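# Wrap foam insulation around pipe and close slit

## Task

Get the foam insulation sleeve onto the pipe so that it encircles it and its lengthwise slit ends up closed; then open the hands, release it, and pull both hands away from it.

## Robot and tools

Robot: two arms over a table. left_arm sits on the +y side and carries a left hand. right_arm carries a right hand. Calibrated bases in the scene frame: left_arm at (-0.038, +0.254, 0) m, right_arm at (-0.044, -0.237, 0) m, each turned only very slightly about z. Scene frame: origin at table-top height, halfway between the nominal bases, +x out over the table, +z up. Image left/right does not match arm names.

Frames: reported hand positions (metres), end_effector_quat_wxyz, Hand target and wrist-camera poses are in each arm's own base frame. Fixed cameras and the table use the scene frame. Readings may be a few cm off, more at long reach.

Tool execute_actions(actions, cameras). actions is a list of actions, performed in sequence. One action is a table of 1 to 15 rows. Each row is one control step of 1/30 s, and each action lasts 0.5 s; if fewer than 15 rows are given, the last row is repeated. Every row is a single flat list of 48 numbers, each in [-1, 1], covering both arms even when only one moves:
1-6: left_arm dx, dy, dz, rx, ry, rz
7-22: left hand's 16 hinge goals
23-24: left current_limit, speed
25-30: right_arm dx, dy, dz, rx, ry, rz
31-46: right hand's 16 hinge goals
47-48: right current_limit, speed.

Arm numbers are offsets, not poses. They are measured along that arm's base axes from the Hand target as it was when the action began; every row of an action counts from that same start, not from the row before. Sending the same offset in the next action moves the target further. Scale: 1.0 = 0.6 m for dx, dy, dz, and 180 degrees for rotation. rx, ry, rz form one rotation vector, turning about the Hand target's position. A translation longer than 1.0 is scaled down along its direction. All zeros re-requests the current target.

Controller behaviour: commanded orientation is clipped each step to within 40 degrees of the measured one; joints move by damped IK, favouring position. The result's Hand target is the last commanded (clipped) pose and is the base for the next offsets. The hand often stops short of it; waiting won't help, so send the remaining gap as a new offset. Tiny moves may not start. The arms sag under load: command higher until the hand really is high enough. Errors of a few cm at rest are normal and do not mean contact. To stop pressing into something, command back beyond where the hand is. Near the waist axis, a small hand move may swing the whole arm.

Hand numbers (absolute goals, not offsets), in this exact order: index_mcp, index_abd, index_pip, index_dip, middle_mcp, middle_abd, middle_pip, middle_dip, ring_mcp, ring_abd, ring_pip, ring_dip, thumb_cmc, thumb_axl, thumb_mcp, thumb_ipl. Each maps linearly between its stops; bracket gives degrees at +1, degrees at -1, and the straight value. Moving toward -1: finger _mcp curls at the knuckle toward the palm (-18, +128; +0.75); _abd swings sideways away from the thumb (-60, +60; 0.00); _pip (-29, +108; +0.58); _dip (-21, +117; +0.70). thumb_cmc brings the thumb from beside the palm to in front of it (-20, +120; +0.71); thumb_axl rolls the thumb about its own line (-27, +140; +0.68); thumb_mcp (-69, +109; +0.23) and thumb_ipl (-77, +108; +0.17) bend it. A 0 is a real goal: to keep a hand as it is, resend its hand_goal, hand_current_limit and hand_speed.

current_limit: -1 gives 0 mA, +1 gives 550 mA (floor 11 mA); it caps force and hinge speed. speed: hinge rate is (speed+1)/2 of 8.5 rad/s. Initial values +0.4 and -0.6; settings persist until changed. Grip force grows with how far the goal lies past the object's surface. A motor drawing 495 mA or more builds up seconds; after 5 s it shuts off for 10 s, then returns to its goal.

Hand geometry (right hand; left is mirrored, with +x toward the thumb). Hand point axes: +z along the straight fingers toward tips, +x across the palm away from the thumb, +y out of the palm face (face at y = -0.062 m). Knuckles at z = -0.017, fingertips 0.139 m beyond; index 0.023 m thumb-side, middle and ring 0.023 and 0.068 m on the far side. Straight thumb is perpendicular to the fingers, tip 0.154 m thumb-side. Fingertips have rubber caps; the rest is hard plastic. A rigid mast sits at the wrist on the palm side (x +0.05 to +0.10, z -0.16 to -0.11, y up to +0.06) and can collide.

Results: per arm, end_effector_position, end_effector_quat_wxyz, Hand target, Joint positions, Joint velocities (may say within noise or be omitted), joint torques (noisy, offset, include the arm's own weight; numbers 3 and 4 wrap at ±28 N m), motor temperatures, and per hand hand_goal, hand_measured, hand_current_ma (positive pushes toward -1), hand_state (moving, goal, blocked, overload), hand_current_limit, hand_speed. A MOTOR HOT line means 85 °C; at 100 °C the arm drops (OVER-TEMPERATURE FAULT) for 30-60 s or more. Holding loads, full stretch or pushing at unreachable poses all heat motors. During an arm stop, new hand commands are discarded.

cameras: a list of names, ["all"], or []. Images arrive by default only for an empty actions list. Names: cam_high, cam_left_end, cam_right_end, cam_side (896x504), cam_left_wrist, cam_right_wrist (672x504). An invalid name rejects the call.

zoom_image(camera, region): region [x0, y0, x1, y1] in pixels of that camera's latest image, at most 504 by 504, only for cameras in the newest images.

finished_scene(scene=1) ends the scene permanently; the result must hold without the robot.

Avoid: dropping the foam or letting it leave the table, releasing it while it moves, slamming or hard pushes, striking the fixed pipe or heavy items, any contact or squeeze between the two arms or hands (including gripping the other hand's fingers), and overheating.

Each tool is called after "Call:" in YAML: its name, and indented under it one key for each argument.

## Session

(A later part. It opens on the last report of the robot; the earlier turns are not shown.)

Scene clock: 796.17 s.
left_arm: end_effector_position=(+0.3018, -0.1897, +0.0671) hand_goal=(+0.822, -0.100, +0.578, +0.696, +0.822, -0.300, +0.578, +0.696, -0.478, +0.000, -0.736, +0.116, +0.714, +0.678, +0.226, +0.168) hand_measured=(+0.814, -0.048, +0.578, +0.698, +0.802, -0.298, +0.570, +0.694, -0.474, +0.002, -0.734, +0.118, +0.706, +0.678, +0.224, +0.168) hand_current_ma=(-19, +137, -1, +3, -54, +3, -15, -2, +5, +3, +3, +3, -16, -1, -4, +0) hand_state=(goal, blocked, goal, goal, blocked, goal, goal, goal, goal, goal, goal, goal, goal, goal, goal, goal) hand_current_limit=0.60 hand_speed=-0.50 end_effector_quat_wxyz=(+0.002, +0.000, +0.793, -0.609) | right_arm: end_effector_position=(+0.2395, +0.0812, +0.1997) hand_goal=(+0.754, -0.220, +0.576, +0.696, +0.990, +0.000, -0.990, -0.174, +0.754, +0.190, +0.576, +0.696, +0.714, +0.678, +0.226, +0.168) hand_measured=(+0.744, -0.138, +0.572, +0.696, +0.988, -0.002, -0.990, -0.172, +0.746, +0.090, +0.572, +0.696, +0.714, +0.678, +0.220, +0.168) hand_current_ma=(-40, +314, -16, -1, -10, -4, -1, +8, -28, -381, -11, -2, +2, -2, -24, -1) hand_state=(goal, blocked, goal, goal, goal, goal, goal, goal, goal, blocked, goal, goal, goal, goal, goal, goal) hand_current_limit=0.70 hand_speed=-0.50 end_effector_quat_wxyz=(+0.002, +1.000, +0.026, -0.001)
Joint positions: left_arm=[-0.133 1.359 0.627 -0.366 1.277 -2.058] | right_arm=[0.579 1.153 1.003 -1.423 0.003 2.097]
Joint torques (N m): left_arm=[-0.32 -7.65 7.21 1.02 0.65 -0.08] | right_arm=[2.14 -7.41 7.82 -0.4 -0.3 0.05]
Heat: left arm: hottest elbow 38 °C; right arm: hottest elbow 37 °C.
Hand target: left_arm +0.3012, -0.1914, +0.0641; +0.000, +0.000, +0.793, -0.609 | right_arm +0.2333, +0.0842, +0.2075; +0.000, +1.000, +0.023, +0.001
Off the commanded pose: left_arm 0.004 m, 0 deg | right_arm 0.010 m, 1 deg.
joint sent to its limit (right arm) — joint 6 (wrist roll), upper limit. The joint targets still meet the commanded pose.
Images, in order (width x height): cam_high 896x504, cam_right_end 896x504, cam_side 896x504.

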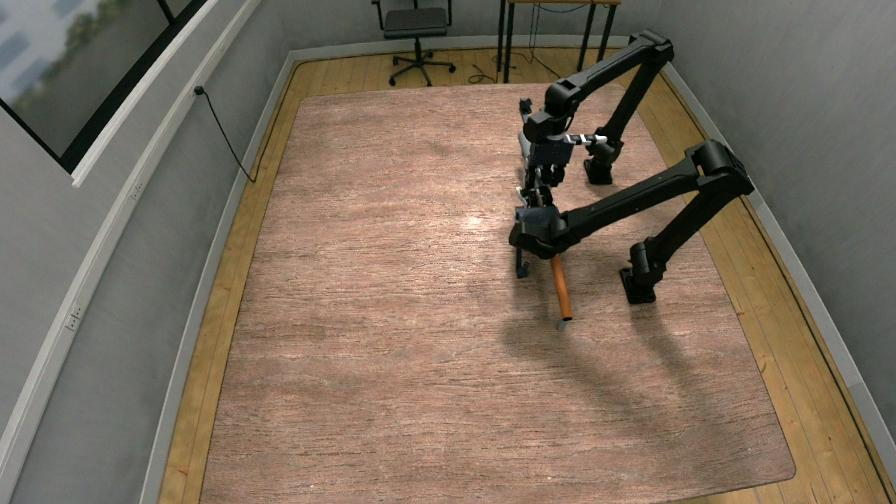

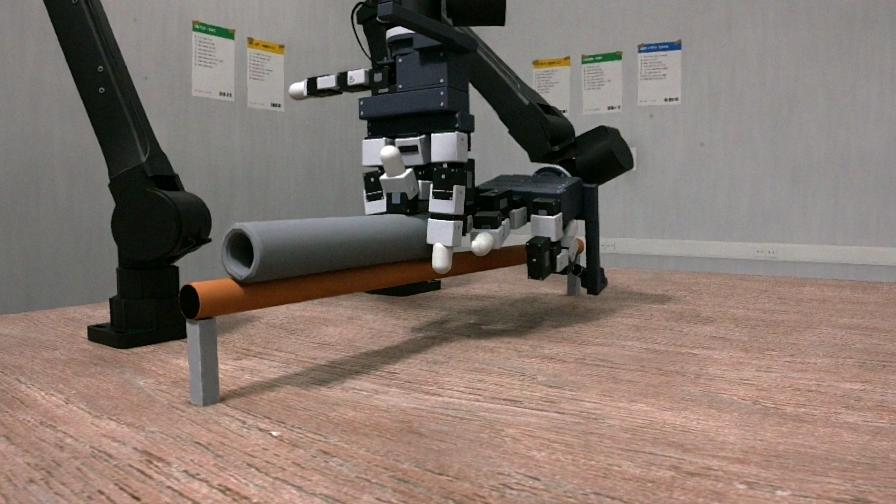

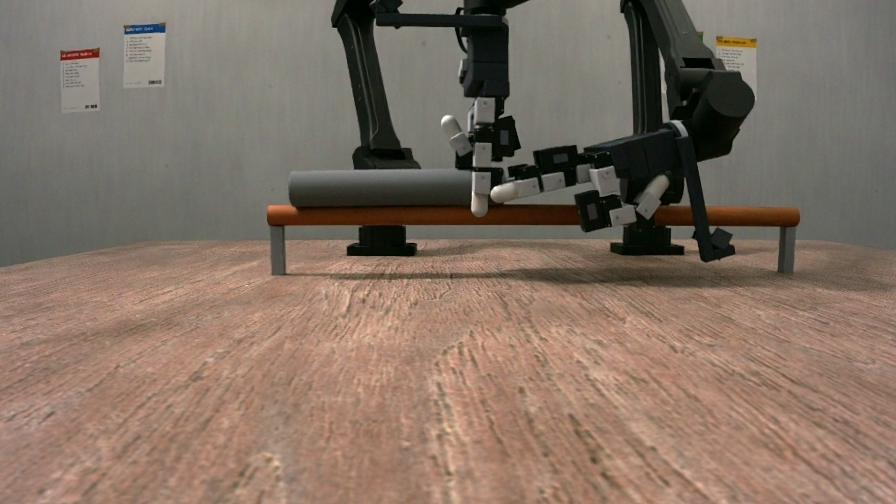

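Call:
execute_actions:
  actions:
    - [[0,0,0,0,0,0,0.822,-0.1,0.577,0.696,0.822,-0.3,0.577,0.696,-0.478,0,-0.736,0.116,0.714,0.678,0.226,0.168,0.6,-0.5,0,0,0.010,0,0,0,0.754,-0.22,0.576,0.696,0.99,0,-0.99,-0.174,0.754,0.19,0.576,0.696,0.714,0.678,0.226,0.168,0.7,-0.5]]
  cameras: ["cam_right_end","cam_high","cam_side"]

Call:
zoom_image:
  camera: "cam_right_end"
  region: [205, 205, 275, 290]

Scene clock: 797.03 s.
left_arm: end_effector_position=(+0.3007, -0.1913, +0.0675) hand_goal=(+0.822, -0.100, +0.578, +0.696, +0.822, -0.300, +0.578, +0.696, -0.478, +0.000, -0.736, +0.116, +0.714, +0.678, +0.226, +0.168) hand_measured=(+0.814, -0.048, +0.578, +0.698, +0.802, -0.298, +0.570, +0.694, -0.474, +0.002, -0.734, +0.118, +0.706, +0.678, +0.224, +0.168) hand_current_ma=(-17, +137, -1, +3, -54, +3, -15, -2, +5, +3, +3, +3, -16, -1, -4, +0) hand_state=(goal, blocked, goal, goal, blocked, goal, goal, goal, goal, goal, goal, goal, goal, goal, goal, goal) hand_current_limit=0.60 hand_speed=-0.50 end_effector_quat_wxyz=(+0.001, +0.002, +0.792, -0.610) | right_arm: end_effector_position=(+0.2375, +0.0799, +0.2009) hand_goal=(+0.754, -0.220, +0.576, +0.696, +0.990, +0.000, -0.990, -0.174, +0.754, +0.190, +0.576, +0.696, +0.714, +0.678, +0.226, +0.168) hand_measured=(+0.744, -0.138, +0.572, +0.696, +0.988, -0.002, -0.990, -0.172, +0.746, +0.090, +0.572, +0.696, +0.714, +0.678, +0.220, +0.168) hand_current_ma=(-39, +310, -16, -1, -9, -4, -1, +8, -28, -381, -11, -2, +2, -2, -24, -1) hand_state=(goal, blocked, goal, goal, goal, goal, goal, goal, goal, blocked, goal, goal, goal, goal, goal, goal) hand_current_limit=0.70 hand_speed=-0.50 end_effector_quat_wxyz=(+0.004, +1.000, +0.026, -0.003)
Joint positions: left_arm=[-0.137 1.359 0.627 -0.366 1.28 -2.058] | right_arm=[0.579 1.151 1.003 -1.432 0.003 2.097]
Joint torques (N m): left_arm=[0.03 -7.41 7.19 0.91 0.55 -0.08] | right_arm=[1.96 -7.24 8.96 -0.69 -0.3 0.04]
Heat: left arm: hottest elbow 38 °C; right arm: hottest elbow 37 °C.
Hand target: left_arm +0.3011, -0.1915, +0.0642; +0.000, +0.000, +0.793, -0.609 | right_arm +0.2334, +0.0843, +0.2134; +0.000, +1.000, +0.023, +0.001
Off the commanded pose: left_arm 0.003 m, 0 deg | right_arm 0.014 m, 1 deg.
joint sent to its limit (right arm) — joint 6 (wrist roll), upper limit. The joint targets still meet the commanded pose.
Images, in order (width x height): cam_high 896x504, cam_right_end 896x504, cam_side 896x504.

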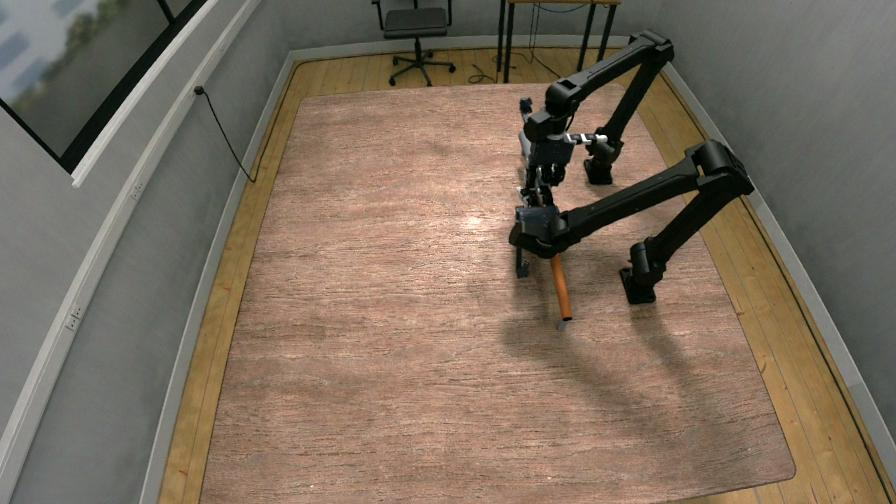

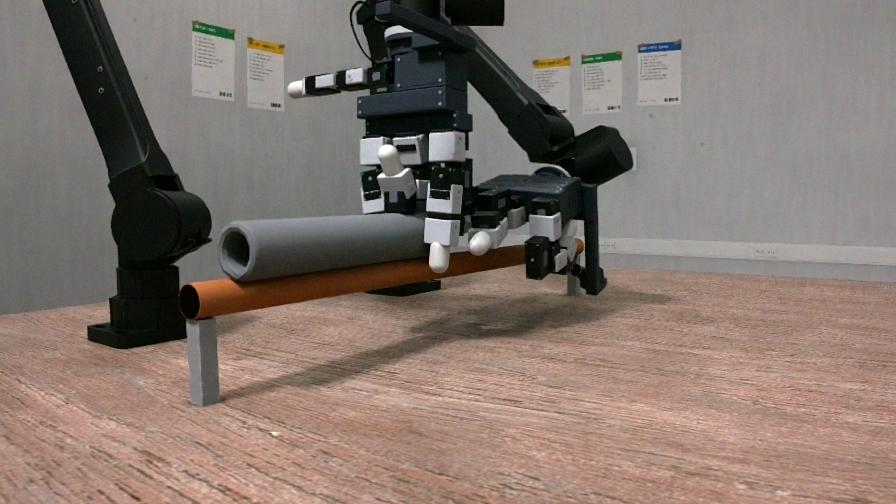

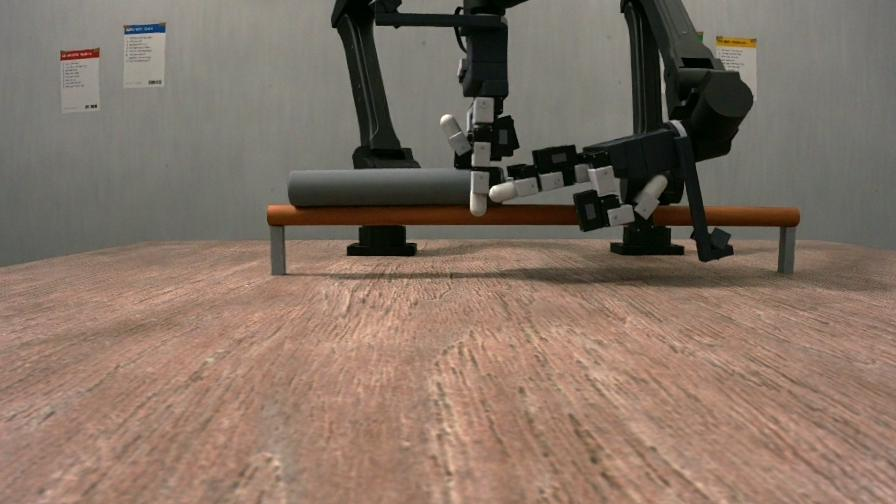

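Scaled by 5.929 from the camera's 896x504 image, which has a finer 1280x720 frame.

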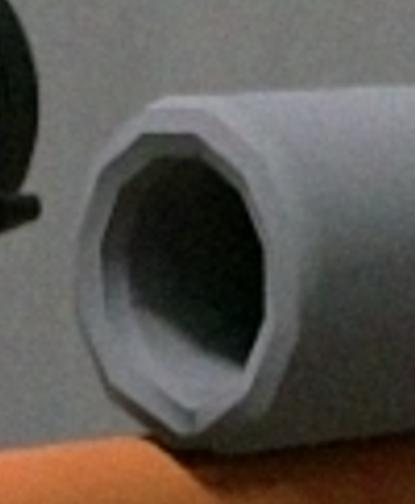

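Call:
execute_actions:
  actions:
    - [[0,0,0,0,0,0,0.822,-0.1,0.577,0.696,0.822,-0.3,0.577,0.696,-0.478,0,-0.736,0.116,0.714,0.678,0.226,0.168,0.6,-0.5,0.003,0,0.006,0,0,0,0.754,-0.22,0.576,0.696,0.99,0,-0.99,-0.174,0.754,0.19,0.576,0.696,0.714,0.678,0.226,0.168,0.7,-0.5]]
  cameras: ["cam_right_end","cam_high","cam_side"]

Call:
zoom_image:
  camera: "cam_right_end"
  region: [205, 205, 275, 290]

Scene clock: 798.10 s.
left_arm: end_effector_position=(+0.3005, -0.1917, +0.0676) hand_goal=(+0.822, -0.100, +0.578, +0.696, +0.822, -0.300, +0.578, +0.696, -0.478, +0.000, -0.736, +0.116, +0.714, +0.678, +0.226, +0.168) hand_measured=(+0.814, -0.048, +0.578, +0.698, +0.802, -0.298, +0.570, +0.694, -0.474, +0.002, -0.734, +0.118, +0.706, +0.678, +0.224, +0.168) hand_current_ma=(-17, +137, -1, +3, -54, +3, -15, -2, +5, +3, +3, +3, -16, -1, -4, +0) hand_state=(goal, blocked, goal, goal, blocked, goal, goal, goal, goal, goal, goal, goal, goal, goal, goal, goal) hand_current_limit=0.60 hand_speed=-0.50 end_effector_quat_wxyz=(+0.000, +0.003, +0.792, -0.611) | right_arm: end_effector_position=(+0.2369, +0.0795, +0.2011) hand_goal=(+0.754, -0.220, +0.576, +0.696, +0.990, +0.000, -0.990, -0.174, +0.754, +0.190, +0.576, +0.696, +0.714, +0.678, +0.226, +0.168) hand_measured=(+0.744, -0.138, +0.572, +0.696, +0.988, -0.002, -0.990, -0.172, +0.746, +0.090, +0.572, +0.696, +0.714, +0.678, +0.220, +0.168) hand_current_ma=(-36, +307, -16, -1, -8, -4, -1, +8, -28, -381, -11, -2, +2, -2, -24, -1) hand_state=(goal, blocked, goal, goal, goal, goal, goal, goal, goal, blocked, goal, goal, goal, goal, goal, goal) hand_current_limit=0.70 hand_speed=-0.50 end_effector_quat_wxyz=(+0.004, +1.000, +0.026, -0.005)
Joint positions: left_arm=[-0.138 1.359 0.627 -0.366 1.281 -2.058] | right_arm=[0.579 1.151 1.003 -1.435 0.003 2.097]
Joint torques (N m): left_arm=[0.38 -7.71 7.23 0.95 0.53 -0.07] | right_arm=[1.85 -6.95 9.87 -0.91 -0.23 0.04]
Heat: left arm: hottest elbow 38 °C; right arm: hottest elbow 37 °C.
Hand target: left_arm +0.3011, -0.1915, +0.0641; +0.000, +0.000, +0.793, -0.609 | right_arm +0.2352, +0.0843, +0.2170; +0.000, +1.000, +0.023, +0.001
Off the commanded pose: left_arm 0.003 m, 0 deg | right_arm 0.017 m, 1 deg.
joint sent to its limit (right arm) — joint 6 (wrist roll), upper limit. The joint targets still meet the commanded pose.
Images, in order (width x height): cam_high 896x504, cam_right_end 896x504, cam_side 896x504.

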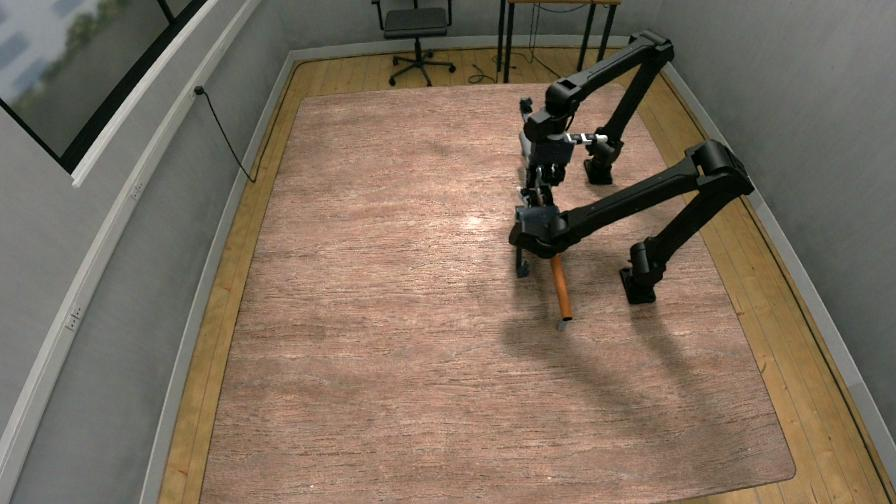

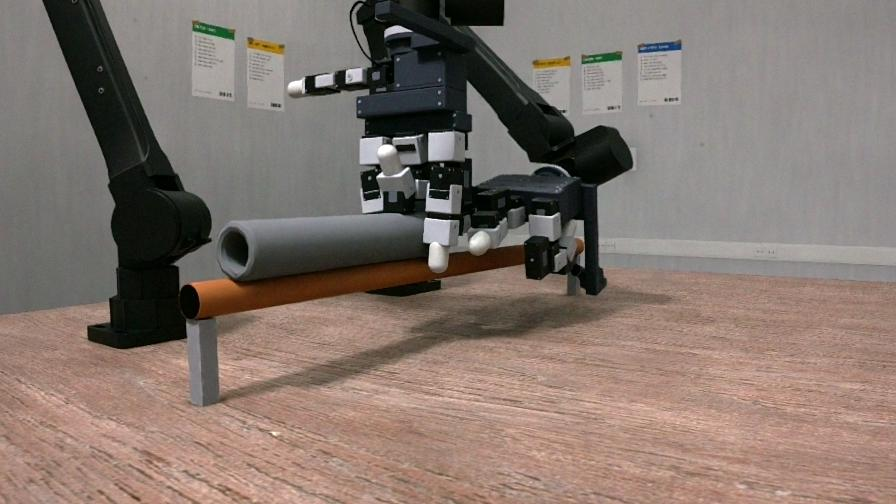

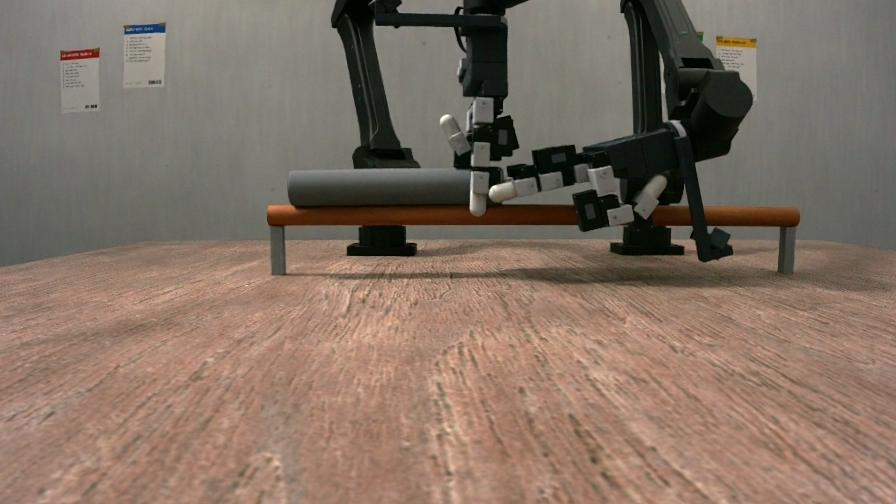

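Scaled by 5.929 from the camera's 896x504 image, which has a finer 1280x720 frame.

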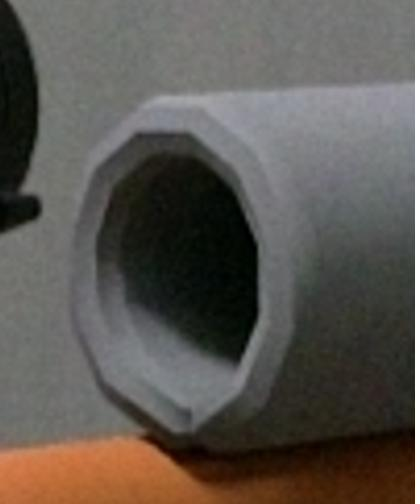

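Call:
execute_actions:
  actions:
    - [[0,0,0,0,0,0,0.822,-0.1,0.577,0.696,0.822,-0.3,0.577,0.696,-0.478,0,-0.736,0.116,0.714,0.678,0.226,0.168,0.6,-0.5,0.008,0,0.005,0,0,0,0.754,-0.22,0.576,0.696,0.99,0,-0.99,-0.174,0.754,0.19,0.576,0.696,0.714,0.678,0.226,0.168,0.7,-0.5]]
  cameras: ["cam_right_end","cam_high","cam_side"]

Call:
zoom_image:
  camera: "cam_right_end"
  region: [205, 205, 275, 290]

Scene clock: 799.03 s.
left_arm: end_effector_position=(+0.3001, -0.1921, +0.0679) hand_goal=(+0.822, -0.100, +0.578, +0.696, +0.822, -0.300, +0.578, +0.696, -0.478, +0.000, -0.736, +0.116, +0.714, +0.678, +0.226, +0.168) hand_measured=(+0.824, -0.048, +0.580, +0.698, +0.802, -0.298, +0.570, +0.694, -0.474, +0.002, -0.734, +0.118, +0.706, +0.678, +0.224, +0.168) hand_current_ma=(+2, +137, +4, +3, -54, +3, -15, -2, +5, +3, +3, +3, -16, -1, -4, +0) hand_state=(goal, blocked, goal, goal, blocked, goal, goal, goal, goal, goal, goal, goal, goal, goal, goal, goal) hand_current_limit=0.60 hand_speed=-0.50 end_effector_quat_wxyz=(-0.001, +0.003, +0.791, -0.611) | right_arm: end_effector_position=(+0.2368, +0.0790, +0.2044) hand_goal=(+0.754, -0.220, +0.576, +0.696, +0.990, +0.000, -0.990, -0.174, +0.754, +0.190, +0.576, +0.696, +0.714, +0.678, +0.226, +0.168) hand_measured=(+0.746, -0.138, +0.572, +0.696, +0.988, -0.002, -0.990, -0.172, +0.746, +0.090, +0.572, +0.696, +0.714, +0.678, +0.220, +0.168) hand_current_ma=(-27, +307, -16, -1, -8, -4, -1, +8, -28, -381, -11, -2, +2, -2, -24, -1) hand_state=(goal, blocked, goal, goal, goal, goal, goal, goal, goal, blocked, goal, goal, goal, goal, goal, goal) hand_current_limit=0.70 hand_speed=-0.50 end_effector_quat_wxyz=(+0.006, +1.000, +0.026, -0.005)
Joint positions: left_arm=[-0.139 1.359 0.627 -0.366 1.283 -2.058] | right_arm=[0.579 1.151 1.011 -1.446 0.005 2.097]
Joint torques (N m): left_arm=[0.21 -7.71 7.2 0.94 0.46 -0.08] | right_arm=[1.32 -6.48 10.41 -0.58 -0.15 0.04]
Heat: left arm: hottest elbow 38 °C; right arm: hottest elbow 37 °C.
Hand target: left_arm +0.3011, -0.1915, +0.0642; +0.000, +0.000, +0.793, -0.609 | right_arm +0.2398, +0.0842, +0.2200; +0.000, +1.000, +0.023, +0.001
Off the commanded pose: left_arm 0.004 m, 1 deg | right_arm 0.017 m, 1 deg.
joint sent to its limit (right arm) — joint 6 (wrist roll), upper limit. The joint targets still meet the commanded pose.
Images, in order (width x height): cam_high 896x504, cam_right_end 896x504, cam_side 896x504.

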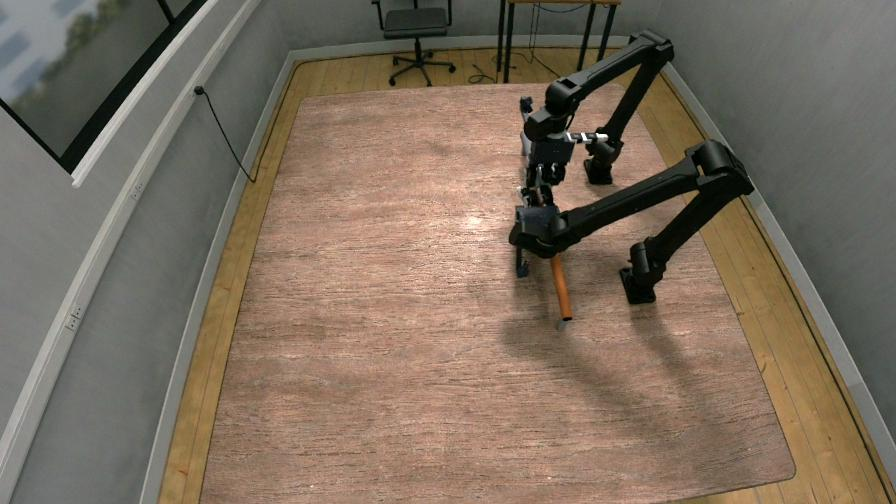

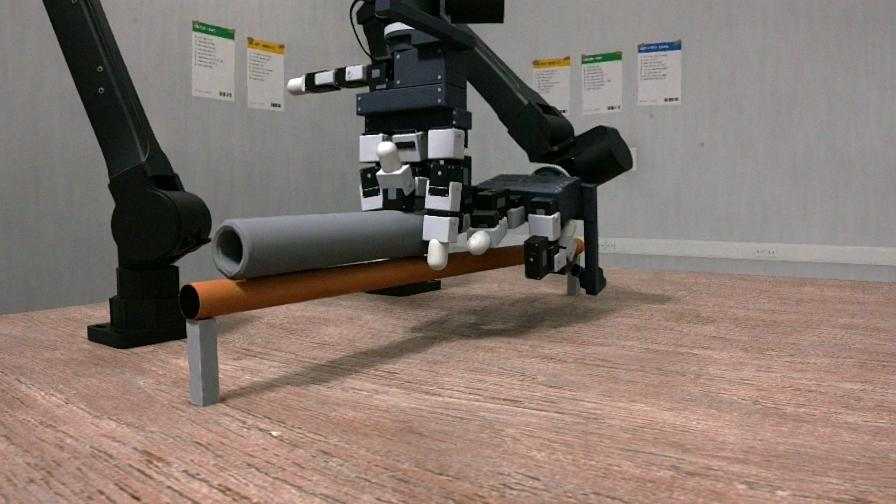

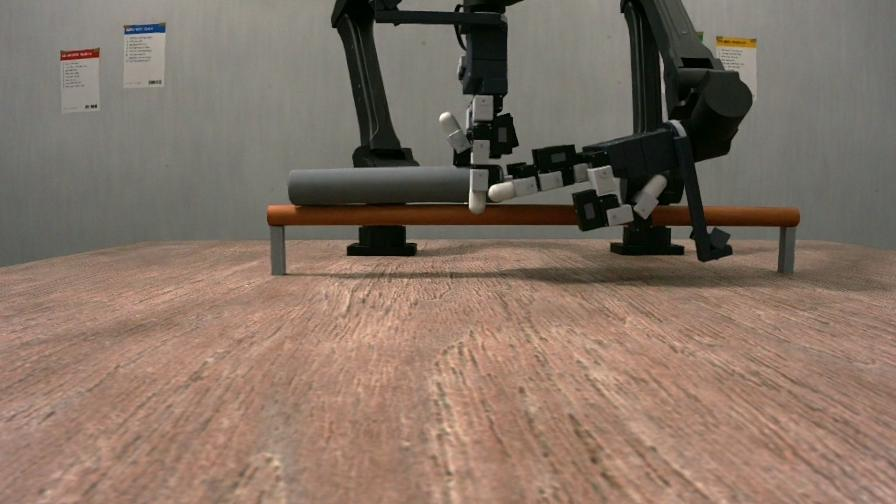

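Scaled by 5.929 from the camera's 896x504 image, which has a finer 1280x720 frame.

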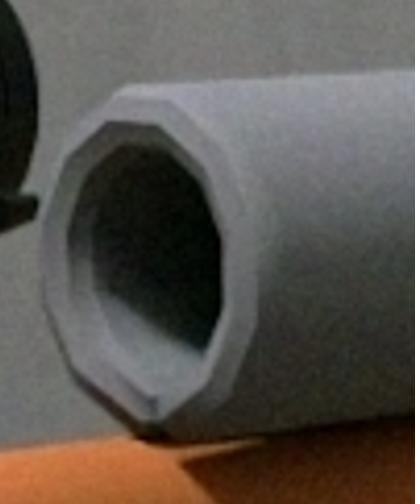

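Call:
execute_actions:
  actions:
    - [[0,0,0,0,0,0,0.822,-0.1,0.577,0.696,0.822,-0.3,0.577,0.696,-0.478,0,-0.736,0.116,0.714,0.678,0.226,0.168,0.6,-0.5,0.01,0,0,0,0,0,0.754,-0.22,0.576,0.696,0.99,0,-0.99,-0.174,0.754,0.19,0.576,0.696,0.714,0.678,0.226,0.168,0.7,-0.5]]
  cameras: ["cam_right_end"]

Call:
zoom_image:
  camera: "cam_right_end"
  region: [205, 205, 275, 290]

Scene clock: 799.93 s.
left_arm: end_effector_position=(+0.3001, -0.1921, +0.0679) hand_goal=(+0.822, -0.100, +0.578, +0.696, +0.822, -0.300, +0.578, +0.696, -0.478, +0.000, -0.736, +0.116, +0.714, +0.678, +0.226, +0.168) hand_measured=(+0.830, -0.048, +0.584, +0.698, +0.802, -0.298, +0.570, +0.694, -0.474, +0.002, -0.734, +0.118, +0.706, +0.678, +0.224, +0.168) hand_current_ma=(+17, +137, +12, +3, -54, +3, -15, -2, +5, +3, +3, +3, -16, -1, -4, +0) hand_state=(goal, blocked, goal, goal, blocked, goal, goal, goal, goal, goal, goal, goal, goal, goal, goal, goal) hand_current_limit=0.60 hand_speed=-0.50 end_effector_quat_wxyz=(-0.001, +0.003, +0.791, -0.611) | right_arm: end_effector_position=(+0.2374, +0.0791, +0.2062) hand_goal=(+0.754, -0.220, +0.576, +0.696, +0.990, +0.000, -0.990, -0.174, +0.754, +0.190, +0.576, +0.696, +0.714, +0.678, +0.226, +0.168) hand_measured=(+0.746, -0.138, +0.572, +0.696, +0.988, -0.002, -0.990, -0.172, +0.746, +0.090, +0.572, +0.696, +0.714, +0.678, +0.220, +0.168) hand_current_ma=(-27, +307, -16, -1, -8, -4, -1, +8, -28, -381, -11, -2, +2, -2, -24, -1) hand_state=(goal, blocked, goal, goal, goal, goal, goal, goal, goal, blocked, goal, goal, goal, goal, goal, goal) hand_current_limit=0.70 hand_speed=-0.50 end_effector_quat_wxyz=(+0.006, +1.000, +0.026, -0.004)
Joint positions: left_arm=[-0.139 1.359 0.627 -0.366 1.283 -2.058] | right_arm=[0.578 1.151 1.016 -1.45 0.006 2.097]
Joint torques (N m): left_arm=[0.38 -7.65 7.23 0.95 0.48 -0.1] | right_arm=[0.79 -5.36 10.99 -0.43 -0.12 -0.02]
Heat: left arm: hottest elbow 38 °C; right arm: hottest elbow 37 °C.
Hand target: left_arm +0.3011, -0.1915, +0.0642; +0.000, +0.000, +0.793, -0.609 | right_arm +0.2459, +0.0842, +0.2200; +0.000, +1.000, +0.023, +0.001
Off the commanded pose: left_arm 0.004 m, 1 deg | right_arm 0.017 m, 1 deg.
Images, in order (width x height): cam_right_end 896x504.

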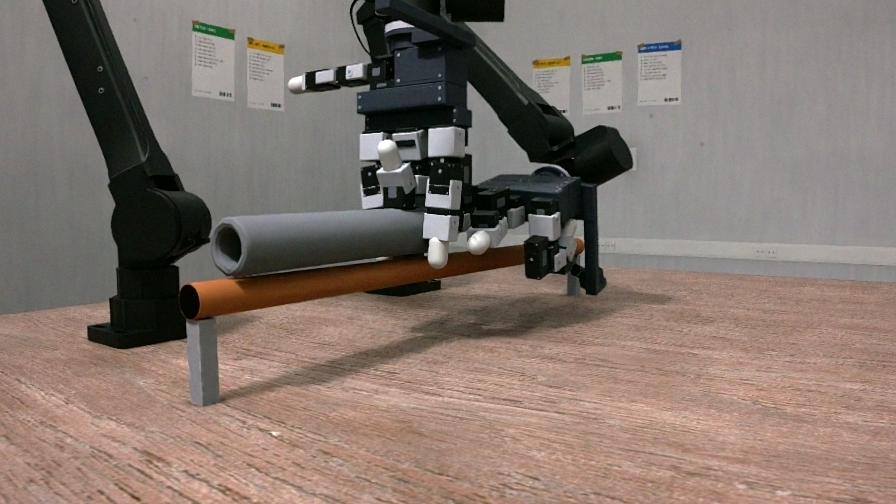

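Scaled by 5.929 from the camera's 896x504 image, which has a finer 1280x720 frame.

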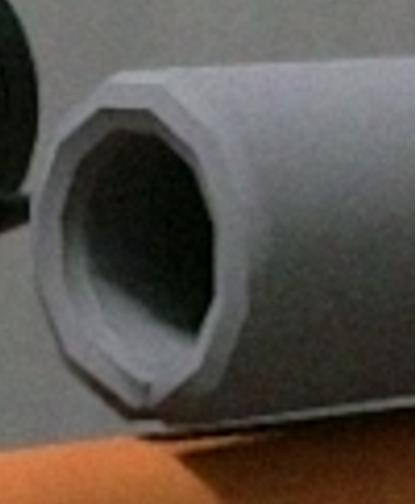

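Call:
execute_actions:
  actions:
    - [[0,0,0,0,0,0,0.822,-0.07,0.577,0.696,0.822,-0.3,0.577,0.696,-0.478,0,-0.736,0.116,0.714,0.678,0.226,0.168,0.6,-0.5,0.01,0,0,0,0,0,0.754,-0.22,0.576,0.696,0.99,0,-0.99,-0.174,0.754,0.19,0.576,0.696,0.714,0.678,0.226,0.168,0.7,-0.5]]
  cameras: ["cam_right_end"]

Call:
zoom_image:
  camera: "cam_right_end"
  region: [205, 205, 275, 290]

Scene clock: 800.77 s.
left_arm: end_effector_position=(+0.3002, -0.1921, +0.0678) hand_goal=(+0.822, -0.070, +0.578, +0.696, +0.822, -0.300, +0.578, +0.696, -0.478, +0.000, -0.736, +0.116, +0.714, +0.678, +0.226, +0.168) hand_measured=(+0.828, -0.050, +0.584, +0.698, +0.802, -0.298, +0.570, +0.694, -0.474, +0.002, -0.734, +0.118, +0.706, +0.678, +0.224, +0.168) hand_current_ma=(+14, +43, +12, +4, -54, +3, -15, -2, +5, +3, +3, +3, -16, -1, -4, +0) hand_state=(goal, blocked, goal, goal, blocked, goal, goal, goal, goal, goal, goal, goal, goal, goal, goal, goal) hand_current_limit=0.60 hand_speed=-0.50 end_effector_quat_wxyz=(+0.000, +0.003, +0.791, -0.611) | right_arm: end_effector_position=(+0.2400, +0.0789, +0.2065) hand_goal=(+0.754, -0.220, +0.576, +0.696, +0.990, +0.000, -0.990, -0.174, +0.754, +0.190, +0.576, +0.696, +0.714, +0.678, +0.226, +0.168) hand_measured=(+0.748, -0.138, +0.572, +0.696, +0.988, -0.002, -0.990, -0.172, +0.750, +0.090, +0.574, +0.696, +0.714, +0.678, +0.220, +0.168) hand_current_ma=(-22, +307, -13, -1, -7, -4, -1, +8, -13, -381, -9, -2, +2, -2, -24, -1) hand_state=(goal, blocked, goal, goal, goal, goal, goal, goal, goal, blocked, goal, goal, goal, goal, goal, goal) hand_current_limit=0.70 hand_speed=-0.50 end_effector_quat_wxyz=(+0.008, +1.000, +0.022, -0.008)
Joint positions: left_arm=[-0.139 1.359 0.627 -0.366 1.283 -2.058] | right_arm=[0.571 1.163 1.024 -1.454 0.005 2.097]
Joint torques (N m): left_arm=[0.15 -7.53 7.27 1.01 0.48 -0.09] | right_arm=[0.56 -5.36 11.12 -0.13 -0.1 -0.12]
Heat: left arm: hottest elbow 38 °C; right arm: hottest elbow 37 °C.
Hand target: left_arm +0.3011, -0.1915, +0.0642; +0.000, +0.000, +0.793, -0.609 | right_arm +0.2519, +0.0842, +0.2200; +0.000, +1.000, +0.023, +0.001
Off the commanded pose: left_arm 0.004 m, 0 deg | right_arm 0.019 m, 1 deg.
Images, in order (width x height): cam_right_end 896x504.

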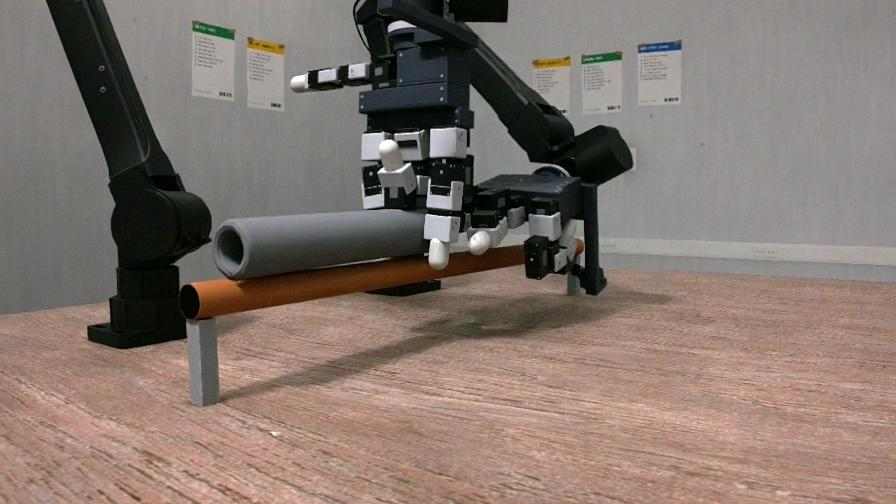

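Scaled by 5.929 from the camera's 896x504 image, which has a finer 1280x720 frame.

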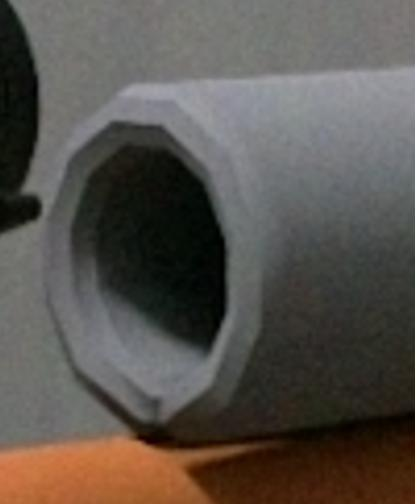

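Call:
execute_actions:
  actions:
    - [[0,0,0,0,0,0,0.822,-0.04,0.577,0.696,0.822,-0.3,0.577,0.696,-0.478,0,-0.736,0.116,0.714,0.678,0.226,0.168,0.6,-0.5,0.005,0,0,0,0,0,0.754,-0.22,0.576,0.696,0.99,0,-0.99,-0.174,0.754,0.19,0.576,0.696,0.714,0.678,0.226,0.168,0.7,-0.5]]
  cameras: ["cam_right_end", "cam_left_wrist"]

Call:
zoom_image:
  camera: "cam_right_end"
  region: [205, 205, 275, 290]

Call:
zoom_image:
  camera: "cam_left_wrist"
  region: [300, 20, 440, 140]

Scene clock: 801.73 s.
left_arm: end_effector_position=(+0.3003, -0.1919, +0.0676) hand_goal=(+0.822, -0.040, +0.578, +0.696, +0.822, -0.300, +0.578, +0.696, -0.478, +0.000, -0.736, +0.116, +0.714, +0.678, +0.226, +0.168) hand_measured=(+0.828, -0.038, +0.584, +0.698, +0.802, -0.298, +0.570, +0.694, -0.474, +0.002, -0.734, +0.118, +0.706, +0.678, +0.224, +0.168) hand_current_ma=(+13, +2, +12, +4, -54, +3, -15, -2, +5, +3, +3, +3, -16, -1, -4, +0) hand_state=(goal, goal, goal, goal, blocked, goal, goal, goal, goal, goal, goal, goal, goal, goal, goal, goal) hand_current_limit=0.60 hand_speed=-0.50 end_effector_quat_wxyz=(+0.000, +0.003, +0.792, -0.611) | right_arm: end_effector_position=(+0.2416, +0.0788, +0.2063) hand_goal=(+0.754, -0.220, +0.576, +0.696, +0.990, +0.000, -0.990, -0.174, +0.754, +0.190, +0.576, +0.696, +0.714, +0.678, +0.226, +0.168) hand_measured=(+0.750, -0.138, +0.572, +0.696, +0.988, -0.002, -0.990, -0.172, +0.752, +0.090, +0.574, +0.696, +0.714, +0.678, +0.220, +0.168) hand_current_ma=(-18, +307, -11, -1, -7, -4, -1, +8, -10, -381, -8, -2, +2, -2, -24, -1) hand_state=(goal, blocked, goal, goal, goal, goal, goal, goal, goal, blocked, goal, goal, goal, goal, goal, goal) hand_current_limit=0.70 hand_speed=-0.50 end_effector_quat_wxyz=(+0.008, +1.000, +0.023, -0.010)
Joint positions: left_arm=[-0.139 1.359 0.627 -0.366 1.281 -2.058] | right_arm=[0.568 1.169 1.028 -1.456 0.003 2.092]
Joint torques (N m): left_arm=[0.09 -7.71 7.23 1.03 0.52 -0.08] | right_arm=[0.56 -5.42 11.29 -0.09 -0.05 -0.09]
Heat: left arm: hottest elbow 38 °C; right arm: hottest elbow 37 °C.
Hand target: left_arm +0.3011, -0.1915, +0.0642; +0.000, +0.000, +0.793, -0.609 | right_arm +0.2549, +0.0843, +0.2200; +0.000, +1.000, +0.023, +0.001
Off the commanded pose: left_arm 0.004 m, 0 deg | right_arm 0.020 m, 2 deg.
Images, in order (width x height): cam_right_end 896x504, cam_left_wrist 672x504.

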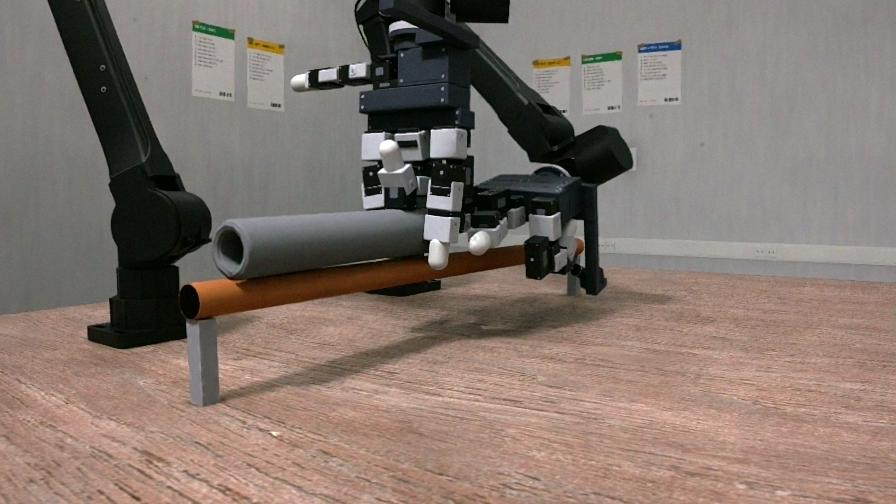

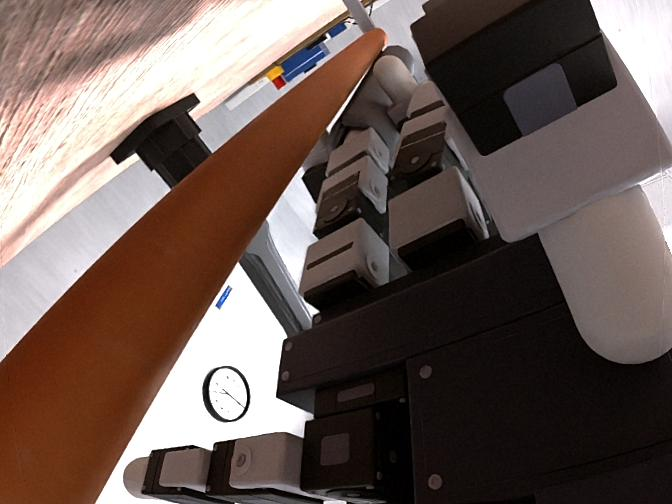

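Scaled by 5.929 from the camera's 896x504 image, which has a finer 1280x720 frame.

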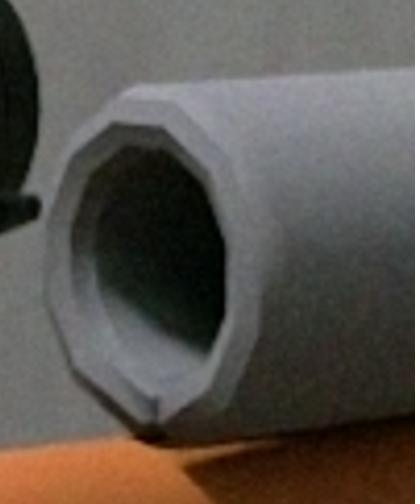

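Scaled by 3.600 from the camera's 672x504 image, which has a finer 960x720 frame.

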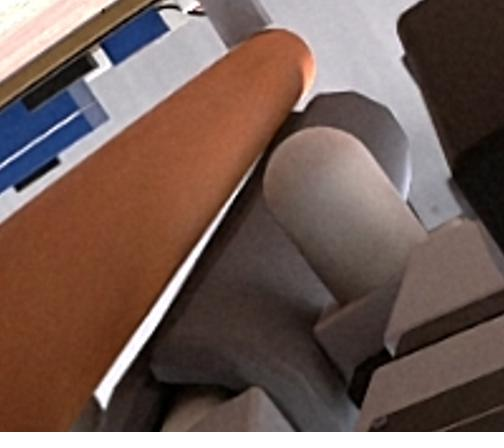

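Call:
execute_actions:
  actions:
    - [[0,0,0,0,0,0,0.822,-0.02,0.577,0.696,0.822,-0.3,0.577,0.696,-0.478,0,-0.736,0.116,0.714,0.678,0.226,0.168,0.6,-0.5,-0.012,-0.005,-0.015,0,0,0,0.754,-0.22,0.576,0.696,0.99,0,-0.99,-0.174,0.754,0.19,0.576,0.696,0.714,0.678,0.226,0.168,0.7,-0.5]]
    - [[0,0,0,0,0,0,0.822,-0.0,0.577,0.696,0.822,-0.3,0.577,0.696,-0.478,0,-0.736,0.116,0.714,0.678,0.226,0.168,0.6,-0.5,-0.005,0,-0.015,0,0,0,0.754,-0.22,0.576,0.696,0.99,0,-0.99,-0.174,0.754,0.19,0.576,0.696,0.714,0.678,0.226,0.168,0.7,-0.5]]
  cameras: ["cam_right_end", "cam_side"]

Call:
zoom_image:
  camera: "cam_right_end"
  region: [205, 205, 275, 290]

Call:
zoom_image:
  camera: "cam_side"
  region: [280, 130, 600, 235]

Scene clock: 803.23 s.
left_arm: end_effector_position=(+0.3006, -0.1916, +0.0672) hand_goal=(+0.822, +0.000, +0.578, +0.696, +0.822, -0.300, +0.578, +0.696, -0.478, +0.000, -0.736, +0.116, +0.714, +0.678, +0.226, +0.168) hand_measured=(+0.816, -0.018, +0.580, +0.698, +0.802, -0.298, +0.570, +0.694, -0.474, +0.002, -0.734, +0.118, +0.706, +0.678, +0.224, +0.168) hand_current_ma=(-9, -35, +3, +4, -54, +3, -15, -2, +5, +3, +3, +3, -16, -1, -4, +0) hand_state=(goal, goal, goal, goal, blocked, goal, goal, goal, goal, goal, goal, goal, goal, goal, goal, goal) hand_current_limit=0.60 hand_speed=-0.50 end_effector_quat_wxyz=(+0.000, +0.003, +0.793, -0.609) | right_arm: end_effector_position=(+0.2419, +0.0793, +0.2015) hand_goal=(+0.754, -0.220, +0.576, +0.696, +0.990, +0.000, -0.990, -0.174, +0.754, +0.190, +0.576, +0.696, +0.714, +0.678, +0.226, +0.168) hand_measured=(+0.750, -0.138, +0.572, +0.696, +0.988, -0.002, -0.990, -0.172, +0.752, +0.090, +0.574, +0.696, +0.714, +0.678, +0.220, +0.168) hand_current_ma=(-18, +307, -11, -1, -7, -4, -1, +8, -9, -381, -7, -2, +2, -2, -24, -1) hand_state=(goal, blocked, goal, goal, goal, goal, goal, goal, goal, blocked, goal, goal, goal, goal, goal, goal) hand_current_limit=0.70 hand_speed=-0.50 end_effector_quat_wxyz=(+0.006, +1.000, +0.023, -0.008)
Joint positions: left_arm=[-0.139 1.359 0.627 -0.366 1.278 -2.058] | right_arm=[0.568 1.169 1.017 -1.439 0.002 2.092]
Joint torques (N m): left_arm=[0.32 -7.47 7.17 0.94 0.65 -0.07] | right_arm=[1.32 -7.3 6.97 0.83 -0.02 -0.03]
Heat: left arm: hottest elbow 38 °C; right arm: hottest elbow 37 °C.
Hand target: left_arm +0.3011, -0.1916, +0.0642; +0.000, +0.000, +0.793, -0.609 | right_arm +0.2447, +0.0812, +0.2020; +0.000, +1.000, +0.023, +0.001
Off the commanded pose: left_arm 0.003 m, 0 deg | right_arm 0.003 m, 1 deg.
Images, in order (width x height): cam_right_end 896x504, cam_side 896x504.

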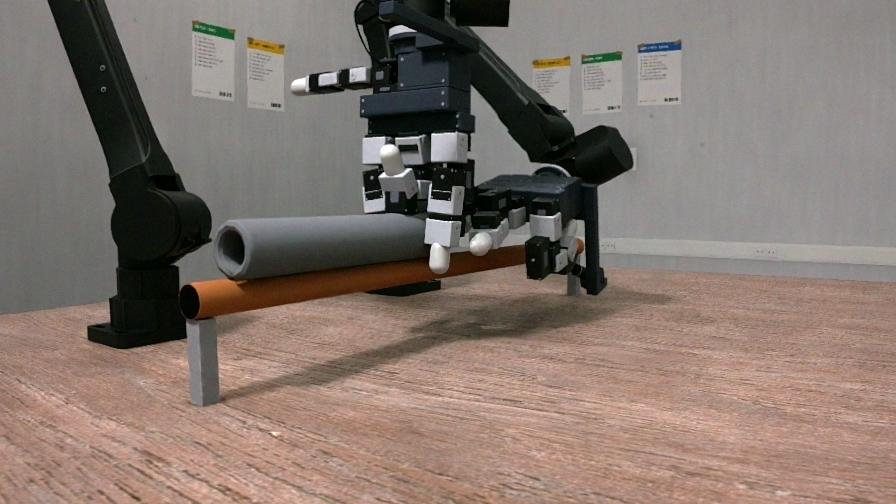

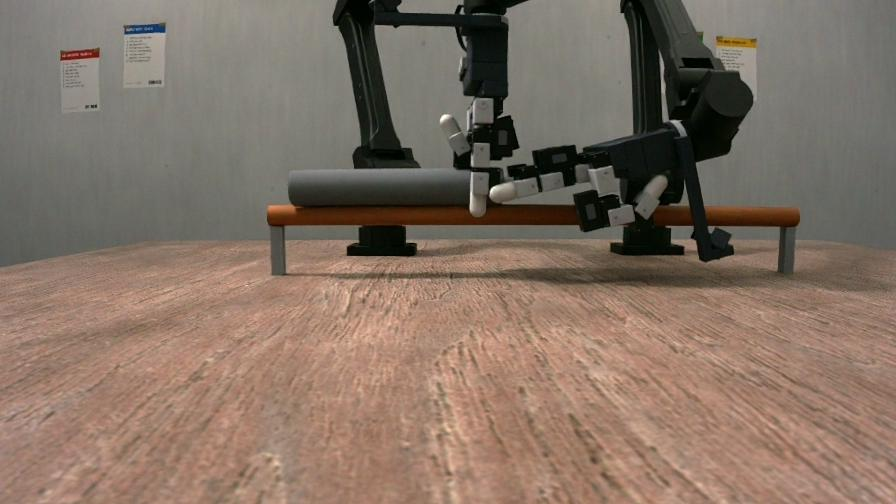

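Scaled by 5.929 from the camera's 896x504 image, which has a finer 1280x720 frame.

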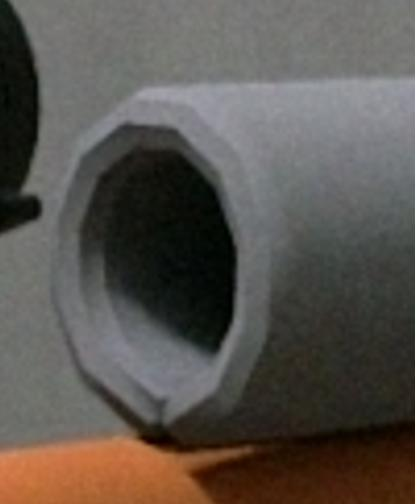

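Scaled by 1.575 from the camera's 896x504 image, which has a finer 1280x720 frame.

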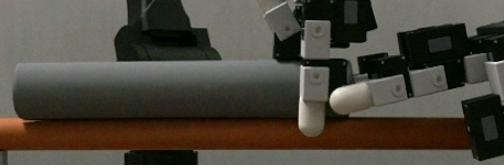

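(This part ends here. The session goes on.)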